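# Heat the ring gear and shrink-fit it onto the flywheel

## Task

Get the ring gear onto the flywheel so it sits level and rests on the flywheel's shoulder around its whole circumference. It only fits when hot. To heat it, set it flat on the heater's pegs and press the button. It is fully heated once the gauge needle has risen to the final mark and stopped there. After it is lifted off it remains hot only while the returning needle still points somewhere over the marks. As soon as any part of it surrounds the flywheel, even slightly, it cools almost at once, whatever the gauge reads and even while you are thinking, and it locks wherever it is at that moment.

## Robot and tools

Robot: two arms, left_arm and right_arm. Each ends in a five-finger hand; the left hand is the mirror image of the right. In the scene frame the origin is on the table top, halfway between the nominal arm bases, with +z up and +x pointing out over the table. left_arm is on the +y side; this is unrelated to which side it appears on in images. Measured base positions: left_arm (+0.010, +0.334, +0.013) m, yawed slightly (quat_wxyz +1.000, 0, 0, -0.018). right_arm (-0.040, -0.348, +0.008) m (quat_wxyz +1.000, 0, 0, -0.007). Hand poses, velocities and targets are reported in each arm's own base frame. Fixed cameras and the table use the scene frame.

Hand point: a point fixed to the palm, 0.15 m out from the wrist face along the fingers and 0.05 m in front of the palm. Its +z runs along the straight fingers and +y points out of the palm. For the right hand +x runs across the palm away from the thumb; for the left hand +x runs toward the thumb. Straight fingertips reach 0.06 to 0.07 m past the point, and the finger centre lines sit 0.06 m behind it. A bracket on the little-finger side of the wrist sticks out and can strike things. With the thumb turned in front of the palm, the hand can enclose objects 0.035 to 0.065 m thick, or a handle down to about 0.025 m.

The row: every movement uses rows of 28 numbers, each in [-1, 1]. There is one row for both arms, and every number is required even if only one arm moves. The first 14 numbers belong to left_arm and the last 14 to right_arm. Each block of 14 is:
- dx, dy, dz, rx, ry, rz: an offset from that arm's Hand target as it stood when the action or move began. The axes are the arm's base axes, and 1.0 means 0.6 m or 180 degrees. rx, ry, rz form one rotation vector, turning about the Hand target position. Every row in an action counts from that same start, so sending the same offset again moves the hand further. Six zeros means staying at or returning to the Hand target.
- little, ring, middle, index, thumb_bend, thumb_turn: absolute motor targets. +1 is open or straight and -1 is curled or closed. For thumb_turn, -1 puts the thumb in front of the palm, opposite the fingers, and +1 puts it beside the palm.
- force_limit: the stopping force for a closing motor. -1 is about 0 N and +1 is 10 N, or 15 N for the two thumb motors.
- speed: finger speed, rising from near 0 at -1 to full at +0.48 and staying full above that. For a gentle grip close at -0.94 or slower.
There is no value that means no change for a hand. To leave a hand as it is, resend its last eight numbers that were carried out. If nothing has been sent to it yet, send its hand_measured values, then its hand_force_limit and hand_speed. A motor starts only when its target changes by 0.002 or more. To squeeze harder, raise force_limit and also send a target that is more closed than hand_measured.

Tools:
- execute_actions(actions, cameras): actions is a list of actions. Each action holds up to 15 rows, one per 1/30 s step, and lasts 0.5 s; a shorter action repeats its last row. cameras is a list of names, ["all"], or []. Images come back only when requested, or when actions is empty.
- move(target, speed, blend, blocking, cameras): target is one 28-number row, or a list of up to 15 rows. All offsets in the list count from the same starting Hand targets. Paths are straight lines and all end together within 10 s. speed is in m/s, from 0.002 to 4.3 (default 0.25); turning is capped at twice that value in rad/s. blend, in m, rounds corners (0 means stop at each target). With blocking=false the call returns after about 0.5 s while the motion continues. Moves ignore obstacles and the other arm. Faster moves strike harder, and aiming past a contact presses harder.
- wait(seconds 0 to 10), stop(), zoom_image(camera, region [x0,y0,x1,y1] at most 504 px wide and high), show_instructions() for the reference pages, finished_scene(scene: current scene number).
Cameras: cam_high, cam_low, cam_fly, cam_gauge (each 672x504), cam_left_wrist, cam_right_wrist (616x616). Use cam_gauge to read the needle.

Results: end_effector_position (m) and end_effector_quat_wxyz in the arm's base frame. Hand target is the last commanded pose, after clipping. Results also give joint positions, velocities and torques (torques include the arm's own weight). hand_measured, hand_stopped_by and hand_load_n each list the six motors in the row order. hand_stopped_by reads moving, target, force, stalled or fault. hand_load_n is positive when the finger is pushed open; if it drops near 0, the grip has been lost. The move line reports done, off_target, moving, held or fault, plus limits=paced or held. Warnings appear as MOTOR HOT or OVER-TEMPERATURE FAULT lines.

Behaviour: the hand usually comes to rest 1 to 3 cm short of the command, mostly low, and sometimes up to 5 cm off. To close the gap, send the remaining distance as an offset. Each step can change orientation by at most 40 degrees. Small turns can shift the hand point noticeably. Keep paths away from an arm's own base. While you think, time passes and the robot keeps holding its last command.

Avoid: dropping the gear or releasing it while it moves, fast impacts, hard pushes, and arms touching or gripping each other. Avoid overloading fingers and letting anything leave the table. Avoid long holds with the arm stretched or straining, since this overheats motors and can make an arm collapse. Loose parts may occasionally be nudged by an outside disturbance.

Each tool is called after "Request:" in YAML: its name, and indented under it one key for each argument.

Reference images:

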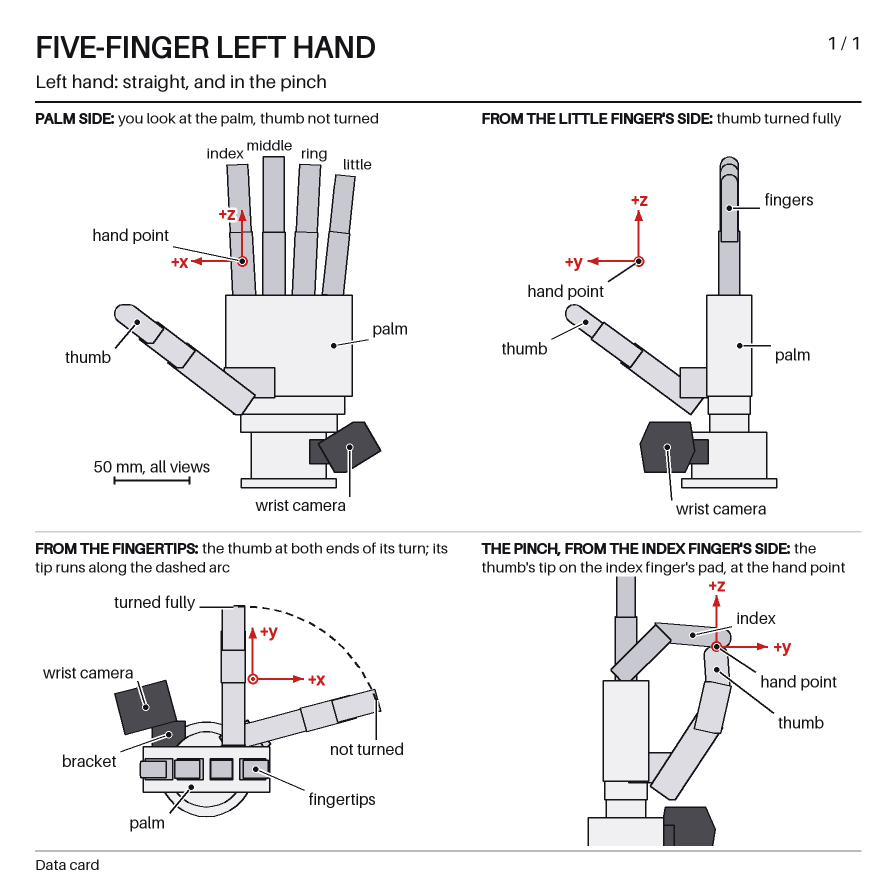

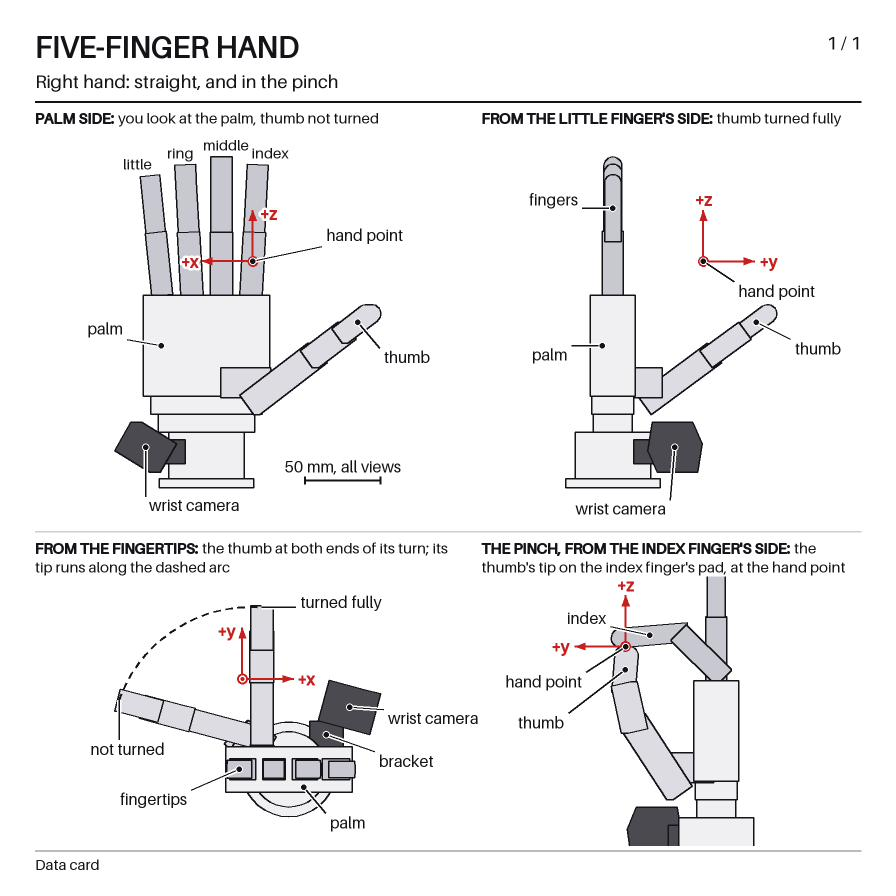

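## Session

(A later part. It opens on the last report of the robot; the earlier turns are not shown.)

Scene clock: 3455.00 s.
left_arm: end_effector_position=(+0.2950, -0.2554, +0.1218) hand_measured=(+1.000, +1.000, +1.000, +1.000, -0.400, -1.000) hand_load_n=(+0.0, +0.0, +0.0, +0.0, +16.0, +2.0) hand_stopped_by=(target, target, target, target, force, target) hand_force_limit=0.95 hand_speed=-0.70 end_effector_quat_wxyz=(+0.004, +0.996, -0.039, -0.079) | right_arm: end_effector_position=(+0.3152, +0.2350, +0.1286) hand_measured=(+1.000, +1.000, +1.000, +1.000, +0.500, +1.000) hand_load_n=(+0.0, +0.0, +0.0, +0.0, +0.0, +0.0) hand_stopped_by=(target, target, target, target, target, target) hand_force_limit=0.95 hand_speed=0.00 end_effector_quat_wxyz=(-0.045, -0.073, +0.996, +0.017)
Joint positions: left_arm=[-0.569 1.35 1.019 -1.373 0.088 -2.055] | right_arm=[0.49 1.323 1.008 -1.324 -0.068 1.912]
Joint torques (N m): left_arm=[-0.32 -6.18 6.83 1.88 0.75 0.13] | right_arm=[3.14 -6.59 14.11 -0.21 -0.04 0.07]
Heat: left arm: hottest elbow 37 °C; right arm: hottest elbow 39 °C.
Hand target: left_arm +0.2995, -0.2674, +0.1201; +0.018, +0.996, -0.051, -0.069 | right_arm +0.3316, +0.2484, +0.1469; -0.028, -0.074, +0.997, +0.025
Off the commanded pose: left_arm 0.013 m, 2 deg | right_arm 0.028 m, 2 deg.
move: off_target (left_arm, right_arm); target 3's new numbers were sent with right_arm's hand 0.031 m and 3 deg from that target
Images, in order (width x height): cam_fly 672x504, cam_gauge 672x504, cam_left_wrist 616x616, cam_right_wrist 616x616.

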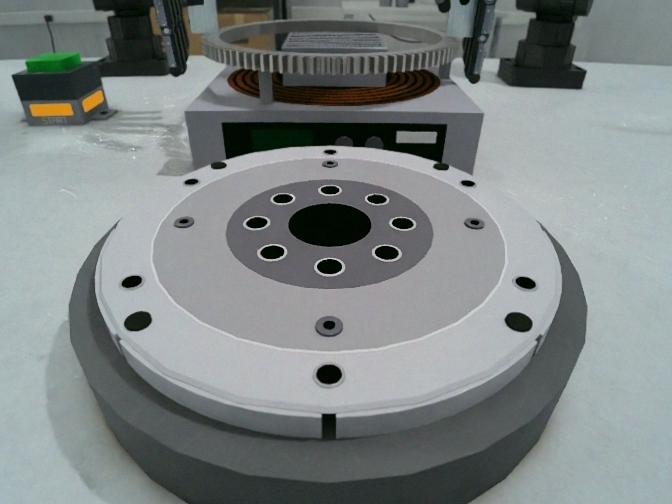

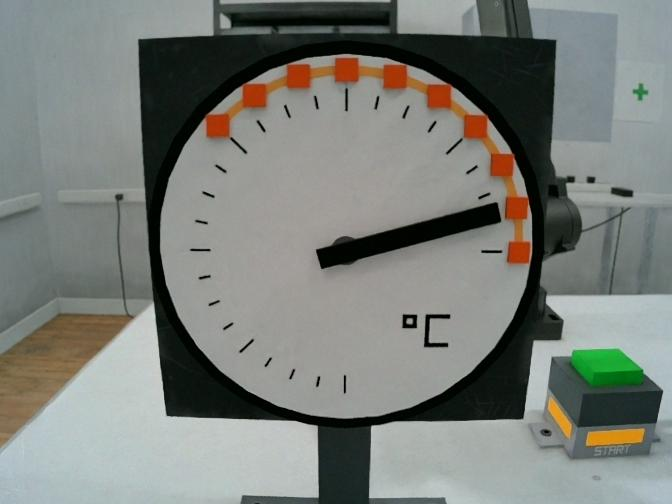

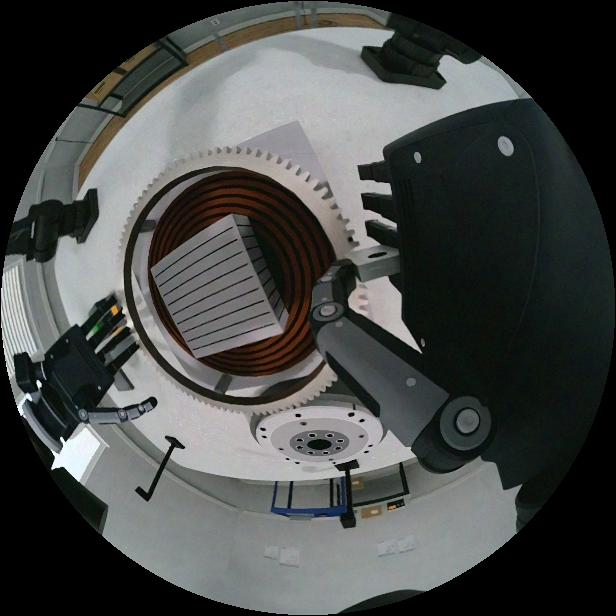

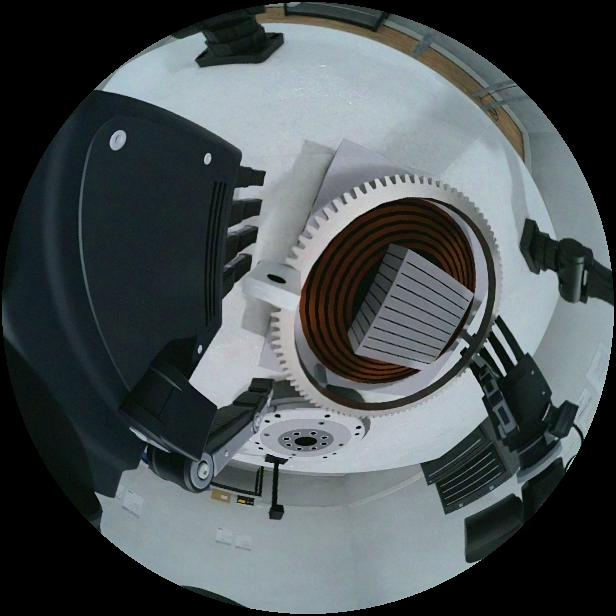

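Request:
move:
  target: [0,0,0,0,0,0,1,1,1,1,-0.70,-1,0.95,-0.7,0,0.035,0,0,0,0,1,1,1,1,0.5,1,0.95,0]
  speed: 0.06
  cameras: ["cam_left_wrist","cam_right_wrist","cam_gauge"]

Request:
zoom_image:
  camera: "cam_right_wrist"
  region: [190, 220, 320, 350]

Request:
zoom_image:
  camera: "cam_left_wrist"
  region: [190, 350, 270, 430]

Scene clock: 3473.67 s.
left_arm: end_effector_position=(+0.2950, -0.2554, +0.1218) hand_measured=(+1.000, +1.000, +1.000, +1.000, -0.400, -1.000) hand_load_n=(+0.0, +0.0, +0.5, +0.0, +16.0, +2.0) hand_stopped_by=(target, target, target, target, force, target) hand_force_limit=0.95 hand_speed=-0.70 end_effector_quat_wxyz=(+0.004, +0.996, -0.039, -0.079) | right_arm: end_effector_position=(+0.3149, +0.2513, +0.1279) hand_measured=(+1.000, +1.000, +1.000, +1.000, +0.500, +1.000) hand_load_n=(+0.0, +0.0, +0.0, +0.0, +0.0, +0.0) hand_stopped_by=(target, target, target, target, target, target) hand_force_limit=0.95 hand_speed=0.00 end_effector_quat_wxyz=(-0.047, -0.070, +0.996, +0.013)
Joint positions: left_arm=[-0.569 1.35 1.019 -1.373 0.088 -2.055] | right_arm=[0.534 1.347 1.03 -1.326 -0.066 1.962]
Joint torques (N m): left_arm=[-0.38 -6.12 6.84 1.87 0.76 0.12] | right_arm=[2.9 -6.71 14.41 0.16 -0.22 0.08]
Heat: left arm: hottest elbow 37 °C; right arm: hottest elbow 40 °C.
Hand target: left_arm +0.2995, -0.2674, +0.1201; +0.018, +0.996, -0.051, -0.069 | right_arm +0.3315, +0.2695, +0.1469; -0.028, -0.075, +0.997, +0.025
Off the commanded pose: left_arm 0.013 m, 2 deg | right_arm 0.031 m, 3 deg.
move: off_target (left_arm, right_arm)
Images, in order (width x height): cam_gauge 672x504, cam_left_wrist 616x616, cam_right_wrist 616x616.

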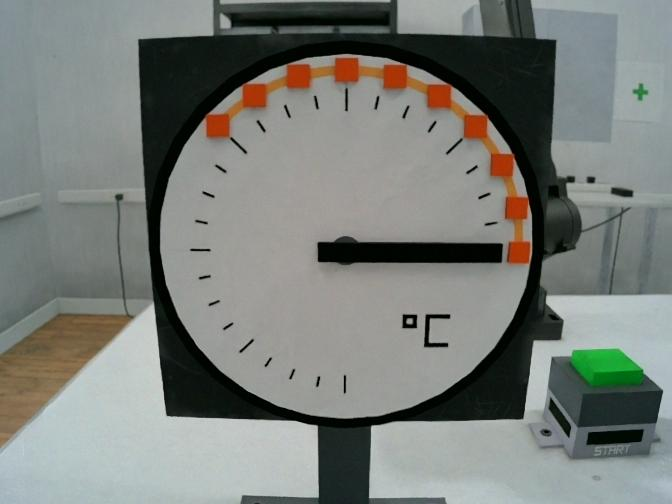

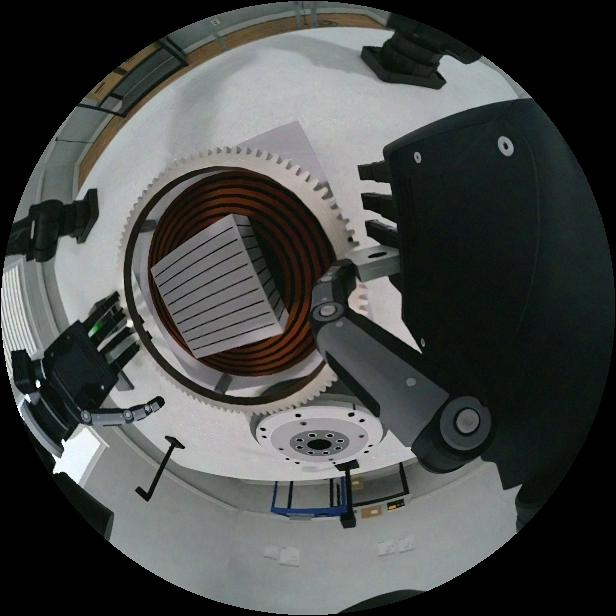

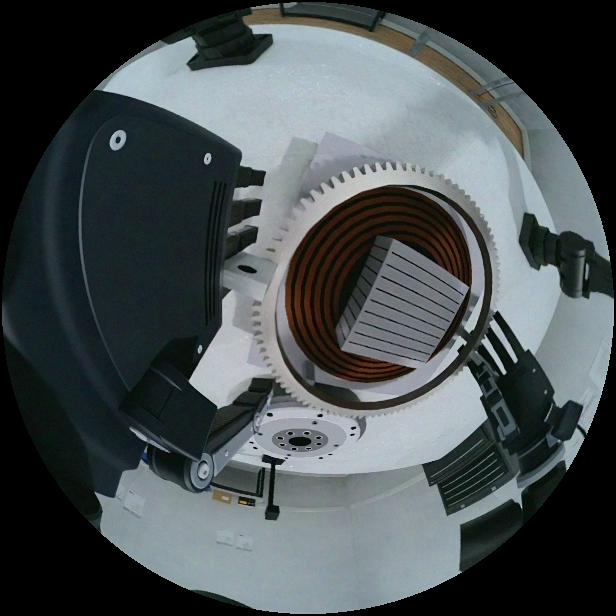

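Scaled by 3.877 from the camera's 616x616 image, which has a finer 880x880 frame.

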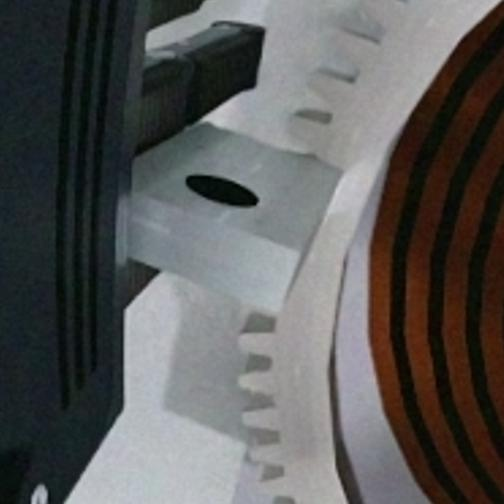

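Scaled by 6.300 from the camera's 616x616 image, which has a finer 880x880 frame.

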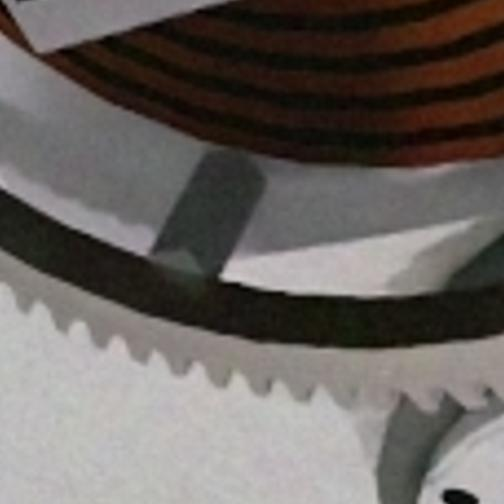

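Request:
move:
  target:
    - [0,0,0,0,0,0,1,1,1,1,-0.70,-1,0.95,-0.7,0,0,0,0,0,0,1,1,1,1,0.5,-1,0.95,0]
    - [0,0,0,0,0,0,1,1,1,1,-0.70,-1,0.95,-0.7,0,0,0,0,0,0,1,1,1,1,-0.80,-1,-0.4,-0.7]
    - [0,0,0,0,0,0,1,1,1,1,-0.70,-1,0.95,-0.7,0,0,0,0,0,0,1,1,1,1,-0.72,-1,0.95,-0.7]
  speed: 0.06
  cameras: ["cam_left_wrist","cam_right_wrist","cam_gauge","cam_fly"]

Request:
zoom_image:
  camera: "cam_right_wrist"
  region: [190, 220, 320, 350]

Request:
zoom_image:
  camera: "cam_left_wrist"
  region: [190, 350, 270, 430]

Scene clock: 3486.13 s.
left_arm: end_effector_position=(+0.2950, -0.2554, +0.1218) hand_measured=(+1.000, +1.000, +1.000, +1.000, -0.400, -1.000) hand_load_n=(+0.0, +0.0, +0.5, +0.0, +16.0, +2.0) hand_stopped_by=(target, target, target, target, force, target) hand_force_limit=0.95 hand_speed=-0.70 end_effector_quat_wxyz=(+0.004, +0.996, -0.039, -0.079) | right_arm: end_effector_position=(+0.3149, +0.2517, +0.1279) hand_measured=(+1.000, +1.000, +1.000, +1.000, -0.408, -1.000) hand_load_n=(+0.0, +0.0, +0.5, +0.0, +15.0, +2.0) hand_stopped_by=(target, target, target, target, force, target) hand_force_limit=0.95 hand_speed=-0.70 end_effector_quat_wxyz=(-0.047, -0.070, +0.996, +0.013)
Joint positions: left_arm=[-0.569 1.35 1.019 -1.373 0.088 -2.055] | right_arm=[0.535 1.347 1.03 -1.326 -0.065 1.963]
Joint torques (N m): left_arm=[-0.26 -6.18 6.83 1.88 0.76 0.12] | right_arm=[2.84 -6.24 14.28 0.09 -0.26 0.04]
Heat: left arm: hottest elbow 37 °C; right arm: hottest elbow 40 °C.
Hand target: left_arm +0.2995, -0.2674, +0.1201; +0.018, +0.996, -0.051, -0.069 | right_arm +0.3316, +0.2694, +0.1470; -0.028, -0.074, +0.997, +0.025
Off the commanded pose: left_arm 0.013 m, 2 deg | right_arm 0.031 m, 3 deg.
move: off_target (left_arm, right_arm); target 2's new numbers were sent with right_arm's hand 0.031 m and 3 deg from that target; target 3's new numbers were sent with right_arm's hand 0.031 m and 3 deg from that target
Images, in order (width x height): cam_fly 672x504, cam_gauge 672x504, cam_left_wrist 616x616, cam_right_wrist 616x616.

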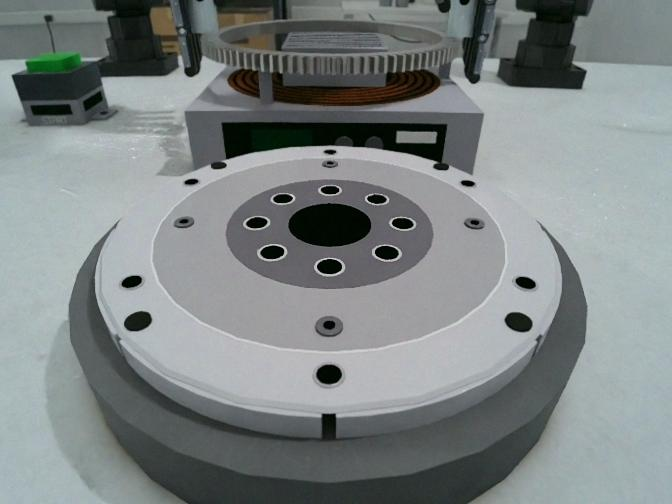

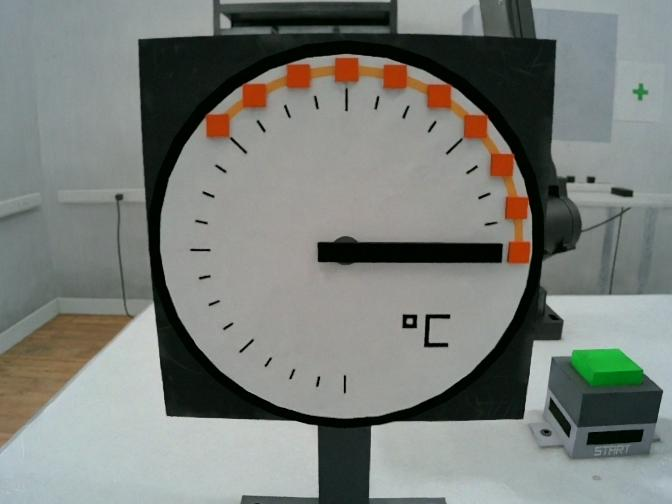

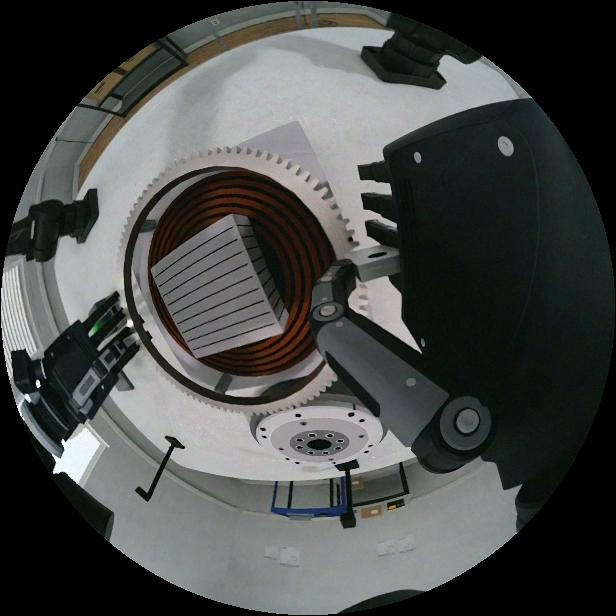

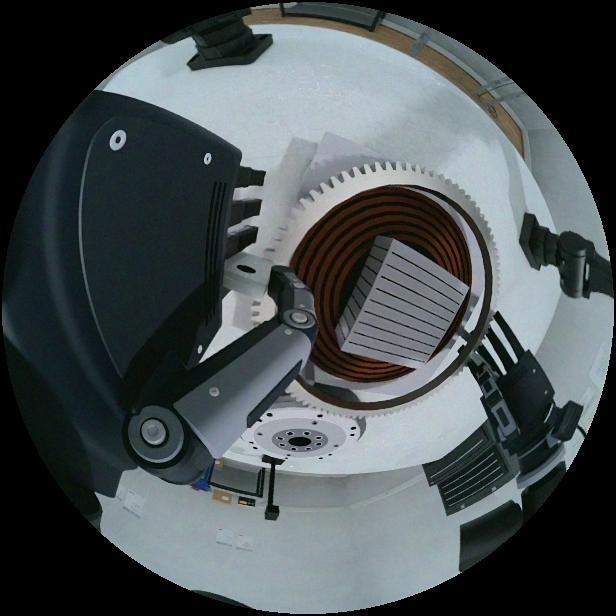

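Scaled by 3.877 from the camera's 616x616 image, which has a finer 880x880 frame.

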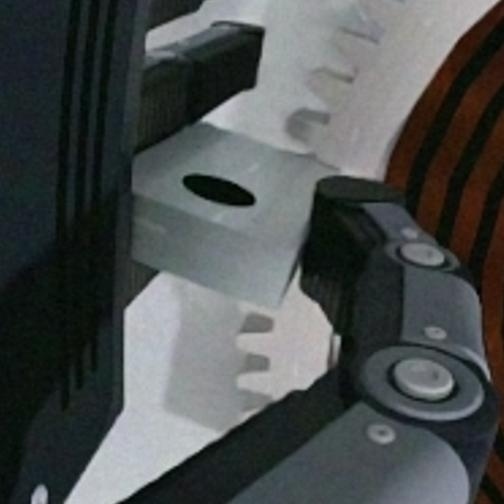

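Scaled by 6.300 from the camera's 616x616 image, which has a finer 880x880 frame.

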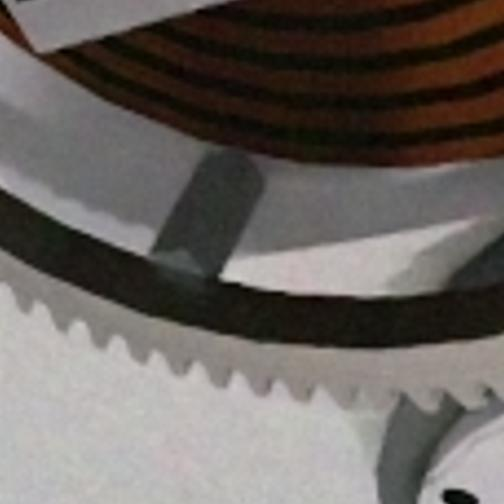

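Request:
move:
  target:
    - [0.0225,-0.0033,0.1332,0,0,0,1,1,1,1,-0.70,-1,0.95,-0.7,0.0173,-0.0028,0.1167,0,0,0,1,1,1,1,-0.72,-1,0.95,-0.7]
    - [0.478,0.0047,0.1332,0,0,0,1,1,1,1,-0.70,-1,0.95,-0.7,0.4617,-0.0003,0.1167,0,0,0,1,1,1,1,-0.72,-1,0.95,-0.7]
    - [0.478,0.0047,-0.0018,0,0,0,1,1,1,1,-0.70,-1,0.95,-0.7,0.4617,-0.0003,-0.0195,0,0,0,1,1,1,1,-0.72,-1,0.95,-0.7]
  speed: [0.12,0.25,0.1]
  blend: [0.02,0,0]
  cameras: ["cam_fly","cam_gauge"]

Scene clock: 3556.53 s.
left_arm: end_effector_position=(+0.5841, -0.2472, +0.0979) hand_measured=(+1.000, +1.000, +1.000, +1.000, -0.400, -1.000) hand_load_n=(-0.5, +0.0, +0.5, +0.0, +15.5, +2.5) hand_stopped_by=(target, target, target, target, force, target) hand_force_limit=0.95 hand_speed=-0.70 end_effector_quat_wxyz=(+0.002, +0.995, -0.034, -0.091) | right_arm: end_effector_position=(+0.6039, +0.2553, +0.1054) hand_measured=(+1.000, +1.000, +1.000, +1.000, -0.408, -1.000) hand_load_n=(+0.0, +0.0, +0.0, +0.0, +14.0, +2.0) hand_stopped_by=(target, target, target, target, force, target) hand_force_limit=0.95 hand_speed=-0.70 end_effector_quat_wxyz=(-0.057, -0.062, +0.996, +0.008)
Joint positions: left_arm=[-0.303 2.055 1.878 -1.568 0.051 -1.8] | right_arm=[0.306 2.07 1.921 -1.53 -0.044 1.75]
Joint torques (N m): left_arm=[-0.97 -17.85 8.06 0.62 1.04 0.17] | right_arm=[2.49 -21.3 10.63 0.65 -0.81 -0.15]
Heat: left arm: hottest elbow 37 °C; right arm: hottest elbow 43 °C.
Hand target: left_arm +0.5862, -0.2648, +0.1190; +0.018, +0.996, -0.051, -0.069 | right_arm +0.6086, +0.2695, +0.1354; -0.028, -0.075, +0.997, +0.025
Off the commanded pose: left_arm 0.027 m, 4 deg | right_arm 0.033 m, 4 deg.
move: off_target (left_arm, right_arm)
Images, in order (width x height): cam_fly 672x504, cam_gauge 672x504.

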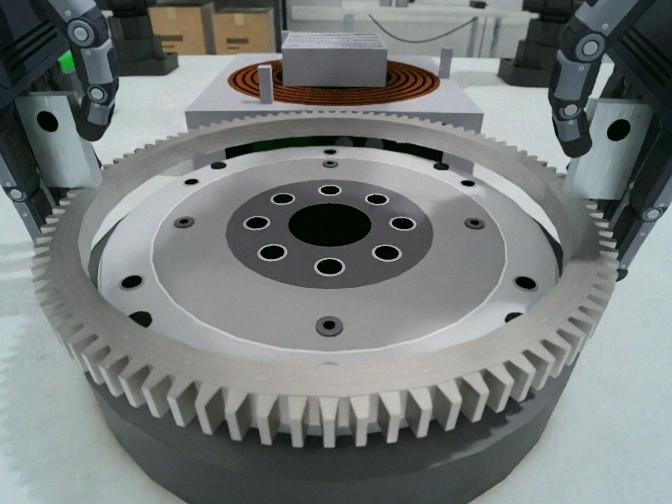

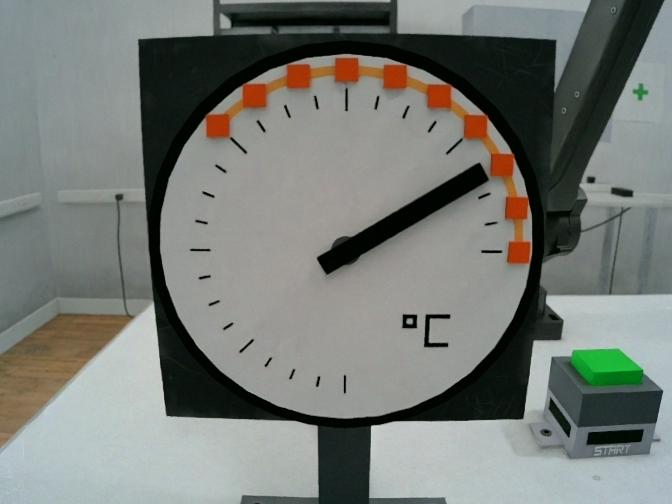

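Request:
move:
  target:
    - [0.001,-0.001,-0.075,0,0,0,1,1,1,1,-0.70,-1,0.95,-0.7,0.001,-0.001,-0.075,0,0,0,1,1,1,1,-0.72,-1,0.95,-0.7]
    - [0.008,0.005,-0.075,0,0,0,1,1,1,1,-0.70,-1,0.95,-0.7,0.008,0.005,-0.075,0,0,0,1,1,1,1,-0.72,-1,0.95,-0.7]
    - [-0.006,-0.005,-0.075,0,0,0,1,1,1,1,-0.70,-1,0.95,-0.7,-0.006,-0.005,-0.075,0,0,0,1,1,1,1,-0.72,-1,0.95,-0.7]
  speed: [0.1,0.06,0.06]
  blend: 0.004
  cameras: ["cam_fly","cam_gauge"]

Scene clock: 3563.33 s.
left_arm: end_effector_position=(+0.5859, -0.2462, +0.0748) hand_measured=(+1.000, +1.000, +1.000, +1.000, -0.400, -1.000) hand_load_n=(+0.0, +0.0, +0.5, +0.0, +15.5, +3.5) hand_stopped_by=(target, target, target, target, force, target) hand_force_limit=0.95 hand_speed=-0.70 end_effector_quat_wxyz=(+0.005, +0.996, -0.033, -0.079) | right_arm: end_effector_position=(+0.6060, +0.2563, +0.0848) hand_measured=(+1.000, +1.000, +1.000, +1.000, -0.408, -1.000) hand_load_n=(+0.0, +0.0, +1.0, +0.0, +14.5, +3.0) hand_stopped_by=(target, target, target, target, force, target) hand_force_limit=0.95 hand_speed=-0.70 end_effector_quat_wxyz=(-0.039, -0.063, +0.997, +0.014)
Joint positions: left_arm=[-0.3 2.054 1.814 -1.48 0.052 -1.8] | right_arm=[0.305 2.058 1.845 -1.427 -0.047 1.749]
Joint torques (N m): left_arm=[-1.44 -16.32 6.2 1.58 1.03 0.11] | right_arm=[2.61 -19.08 8.35 1.17 -0.69 -0.15]
Heat: left arm: hottest elbow 38 °C; right arm: hottest elbow 43 °C.
Hand target: left_arm +0.5827, -0.2677, +0.0739; +0.018, +0.996, -0.050, -0.069 | right_arm +0.6050, +0.2663, +0.0904; -0.028, -0.074, +0.997, +0.025
Off the commanded pose: left_arm 0.022 m, 3 deg | right_arm 0.012 m, 2 deg.
move: off_target (left_arm, right_arm); blend cut to 0.0028 m at target 1, 0.0028 m at target 2
Images, in order (width x height): cam_fly 672x504, cam_gauge 672x504.

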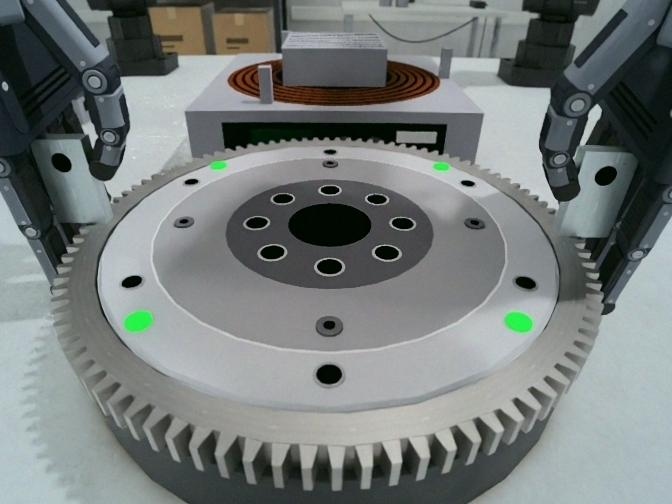

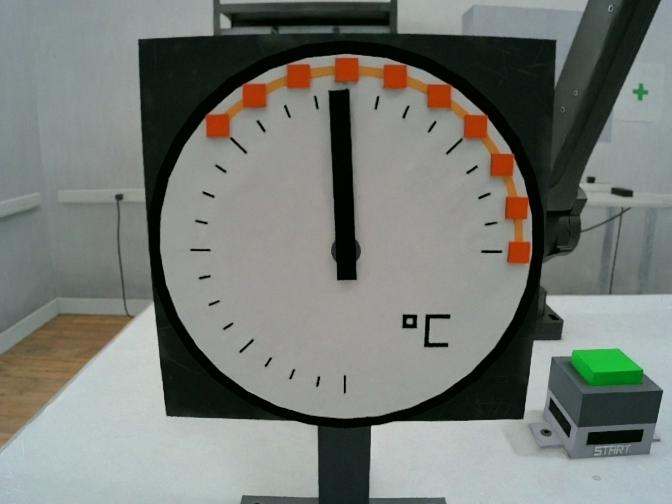

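Request:
move:
  target:
    - [0,0.03,0.015,0,0,0,1,1,1,1,-0.70,-1,0.95,-0.7,0,-0.016,0.008,0,0,0,1,1,1,1,-0.72,-1,0.95,-0.7]
    - [0,0.03,0.015,0,0,0,1,1,1,1,0.3,-1,0.95,-0.6,0,-0.016,0.008,0,0,0,1,1,1,1,0.3,-1,0.95,-0.6]
    - [0,0.03,0.015,0,0,0,1,1,1,1,0.3,1,0.95,-0.2,0,-0.016,0.008,0,0,0,1,1,1,1,0.3,1,0.95,-0.2]
  speed: 0.06
  cameras: ["cam_fly","cam_left_wrist","cam_right_wrist"]

Scene clock: 3580.33 s.
left_arm: end_effector_position=(+0.5847, -0.2453, +0.0758) hand_measured=(+1.000, +1.000, +1.000, +1.000, +0.300, +1.000) hand_load_n=(+0.0, +0.0, +0.0, +0.0, +0.0, +0.0) hand_stopped_by=(target, target, target, target, target, target) hand_force_limit=0.95 hand_speed=-0.20 end_effector_quat_wxyz=(+0.011, +0.996, -0.043, -0.077) | right_arm: end_effector_position=(+0.6046, +0.2561, +0.0844) hand_measured=(+1.000, +1.000, +1.000, +1.000, +0.300, +1.000) hand_load_n=(+0.0, +0.0, +0.0, +0.0, +0.0, +0.0) hand_stopped_by=(target, target, target, target, target, target) hand_force_limit=0.95 hand_speed=-0.20 end_effector_quat_wxyz=(-0.039, -0.070, +0.997, +0.017)
Joint positions: left_arm=[-0.295 2.048 1.805 -1.472 0.059 -1.775] | right_arm=[0.303 2.055 1.838 -1.421 -0.051 1.732]
Joint torques (N m): left_arm=[0.26 -17.38 6.15 0.7 0.61 0.13] | right_arm=[1.32 -19.19 8.42 0.61 -0.46 -0.11]
Heat: left arm: hottest elbow 36 °C; right arm: hottest elbow 42 °C.
Hand target: left_arm +0.5827, -0.2496, +0.0830; +0.018, +0.996, -0.051, -0.069 | right_arm +0.6049, +0.2568, +0.0951; -0.028, -0.074, +0.997, +0.025
Off the commanded pose: left_arm 0.009 m, 1 deg | right_arm 0.011 m, 2 deg.
move: off_target (right_arm); target 3's new numbers were sent with right_arm's hand 0.011 m and 2 deg from that target
Images, in order (width x height): cam_fly 672x504, cam_left_wrist 616x616, cam_right_wrist 616x616.

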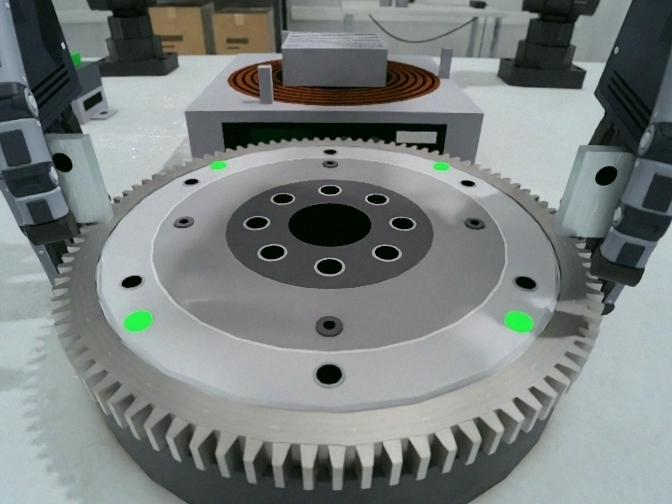

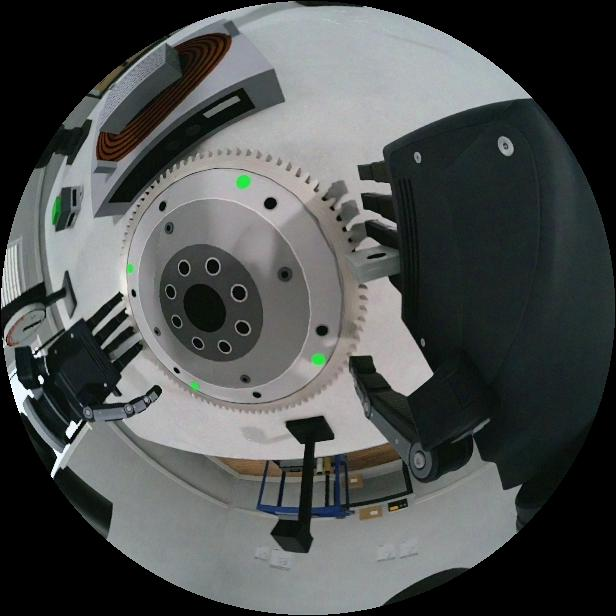

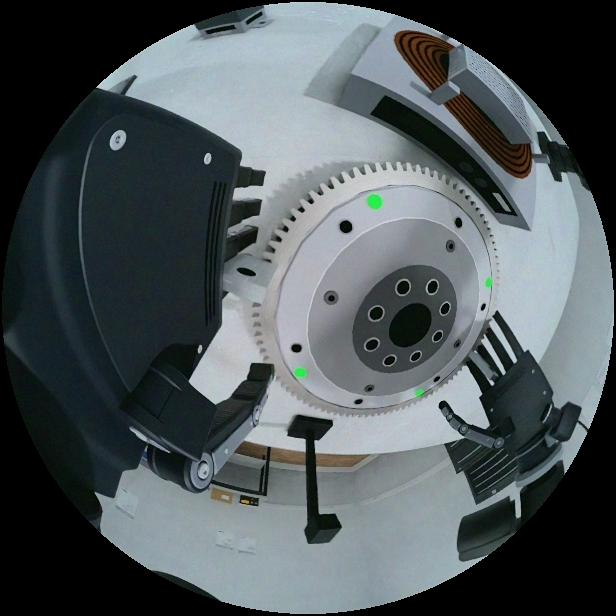

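Request:
move:
  target:
    - [0,0.15,0.02,0,0,0,1,1,1,1,0.3,1,0.95,-0.2,0,-0.15,0.02,0,0,0,1,1,1,1,0.3,1,0.95,-0.2]
    - [0,0.18,0.2,0,0,0,1,1,1,1,0.3,1,0.95,-0.2,0,-0.18,0.2,0,0,0,1,1,1,1,0.3,1,0.95,-0.2]
  speed: 0.15
  blend: [0.02,0]
  cameras: ["cam_fly","cam_high"]

Scene clock: 3586.80 s.
left_arm: end_effector_position=(+0.5736, -0.1441, +0.1854) hand_measured=(+1.000, +1.000, +1.000, +1.000, +0.300, +1.000) hand_load_n=(+0.0, +0.0, +0.0, +0.0, +0.0, +0.0) hand_stopped_by=(target, target, target, target, target, target) hand_force_limit=0.95 hand_speed=-0.20 end_effector_quat_wxyz=(+0.019, +0.996, -0.048, -0.076) | right_arm: end_effector_position=(+0.5893, +0.1532, +0.1879) hand_measured=(+1.000, +1.000, +1.000, +1.000, +0.300, +1.000) hand_load_n=(+0.0, +0.0, +0.0, +0.0, +0.0, +0.0) hand_stopped_by=(target, target, target, target, target, target) hand_force_limit=0.95 hand_speed=-0.20 end_effector_quat_wxyz=(-0.058, -0.074, +0.995, +0.024)
Joint positions: left_arm=[-0.129 1.913 1.881 -1.689 0.049 -1.6] | right_arm=[0.138 1.943 1.931 -1.672 -0.055 1.558]
Joint torques (N m): left_arm=[1.03 -14.92 10.61 -0.25 0.11 0.11] | right_arm=[0.56 -17.2 14.71 -0.31 0.14 -0.12]
Heat: left arm: hottest elbow 37 °C; right arm: hottest elbow 41 °C.
Hand target: left_arm +0.5827, -0.1417, +0.2030; +0.018, +0.996, -0.051, -0.069 | right_arm +0.6049, +0.1487, +0.2150; -0.029, -0.074, +0.997, +0.025
Off the commanded pose: left_arm 0.020 m, 1 deg | right_arm 0.032 m, 3 deg.
joint sent to its limit (left arm) — joint 4 (wrist pitch), lower limit. The joint targets still meet the commanded pose.
move: off_target (left_arm, right_arm)
Images, in order (width x height): cam_high 672x504, cam_fly 672x504.

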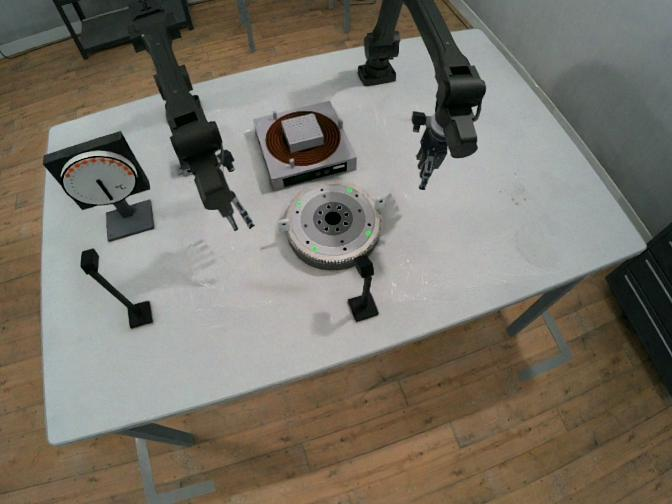

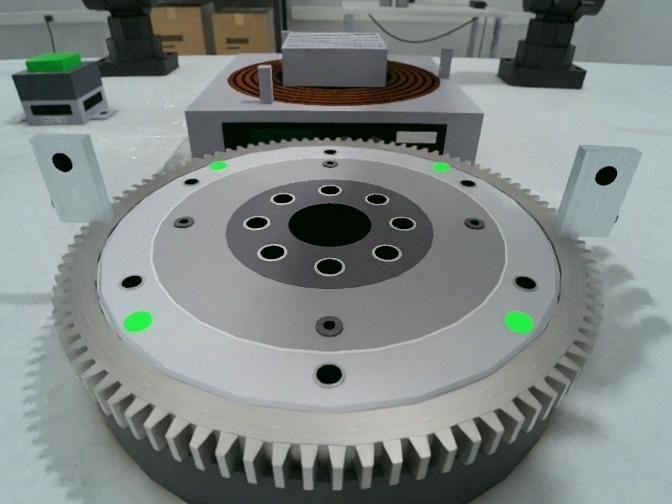

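Four green indicators are lit and the ring sits flush and free of the robot. I'm finishing scene 1.

Request:
finished_scene:
  scene: 1

The scene is finished: the task was done.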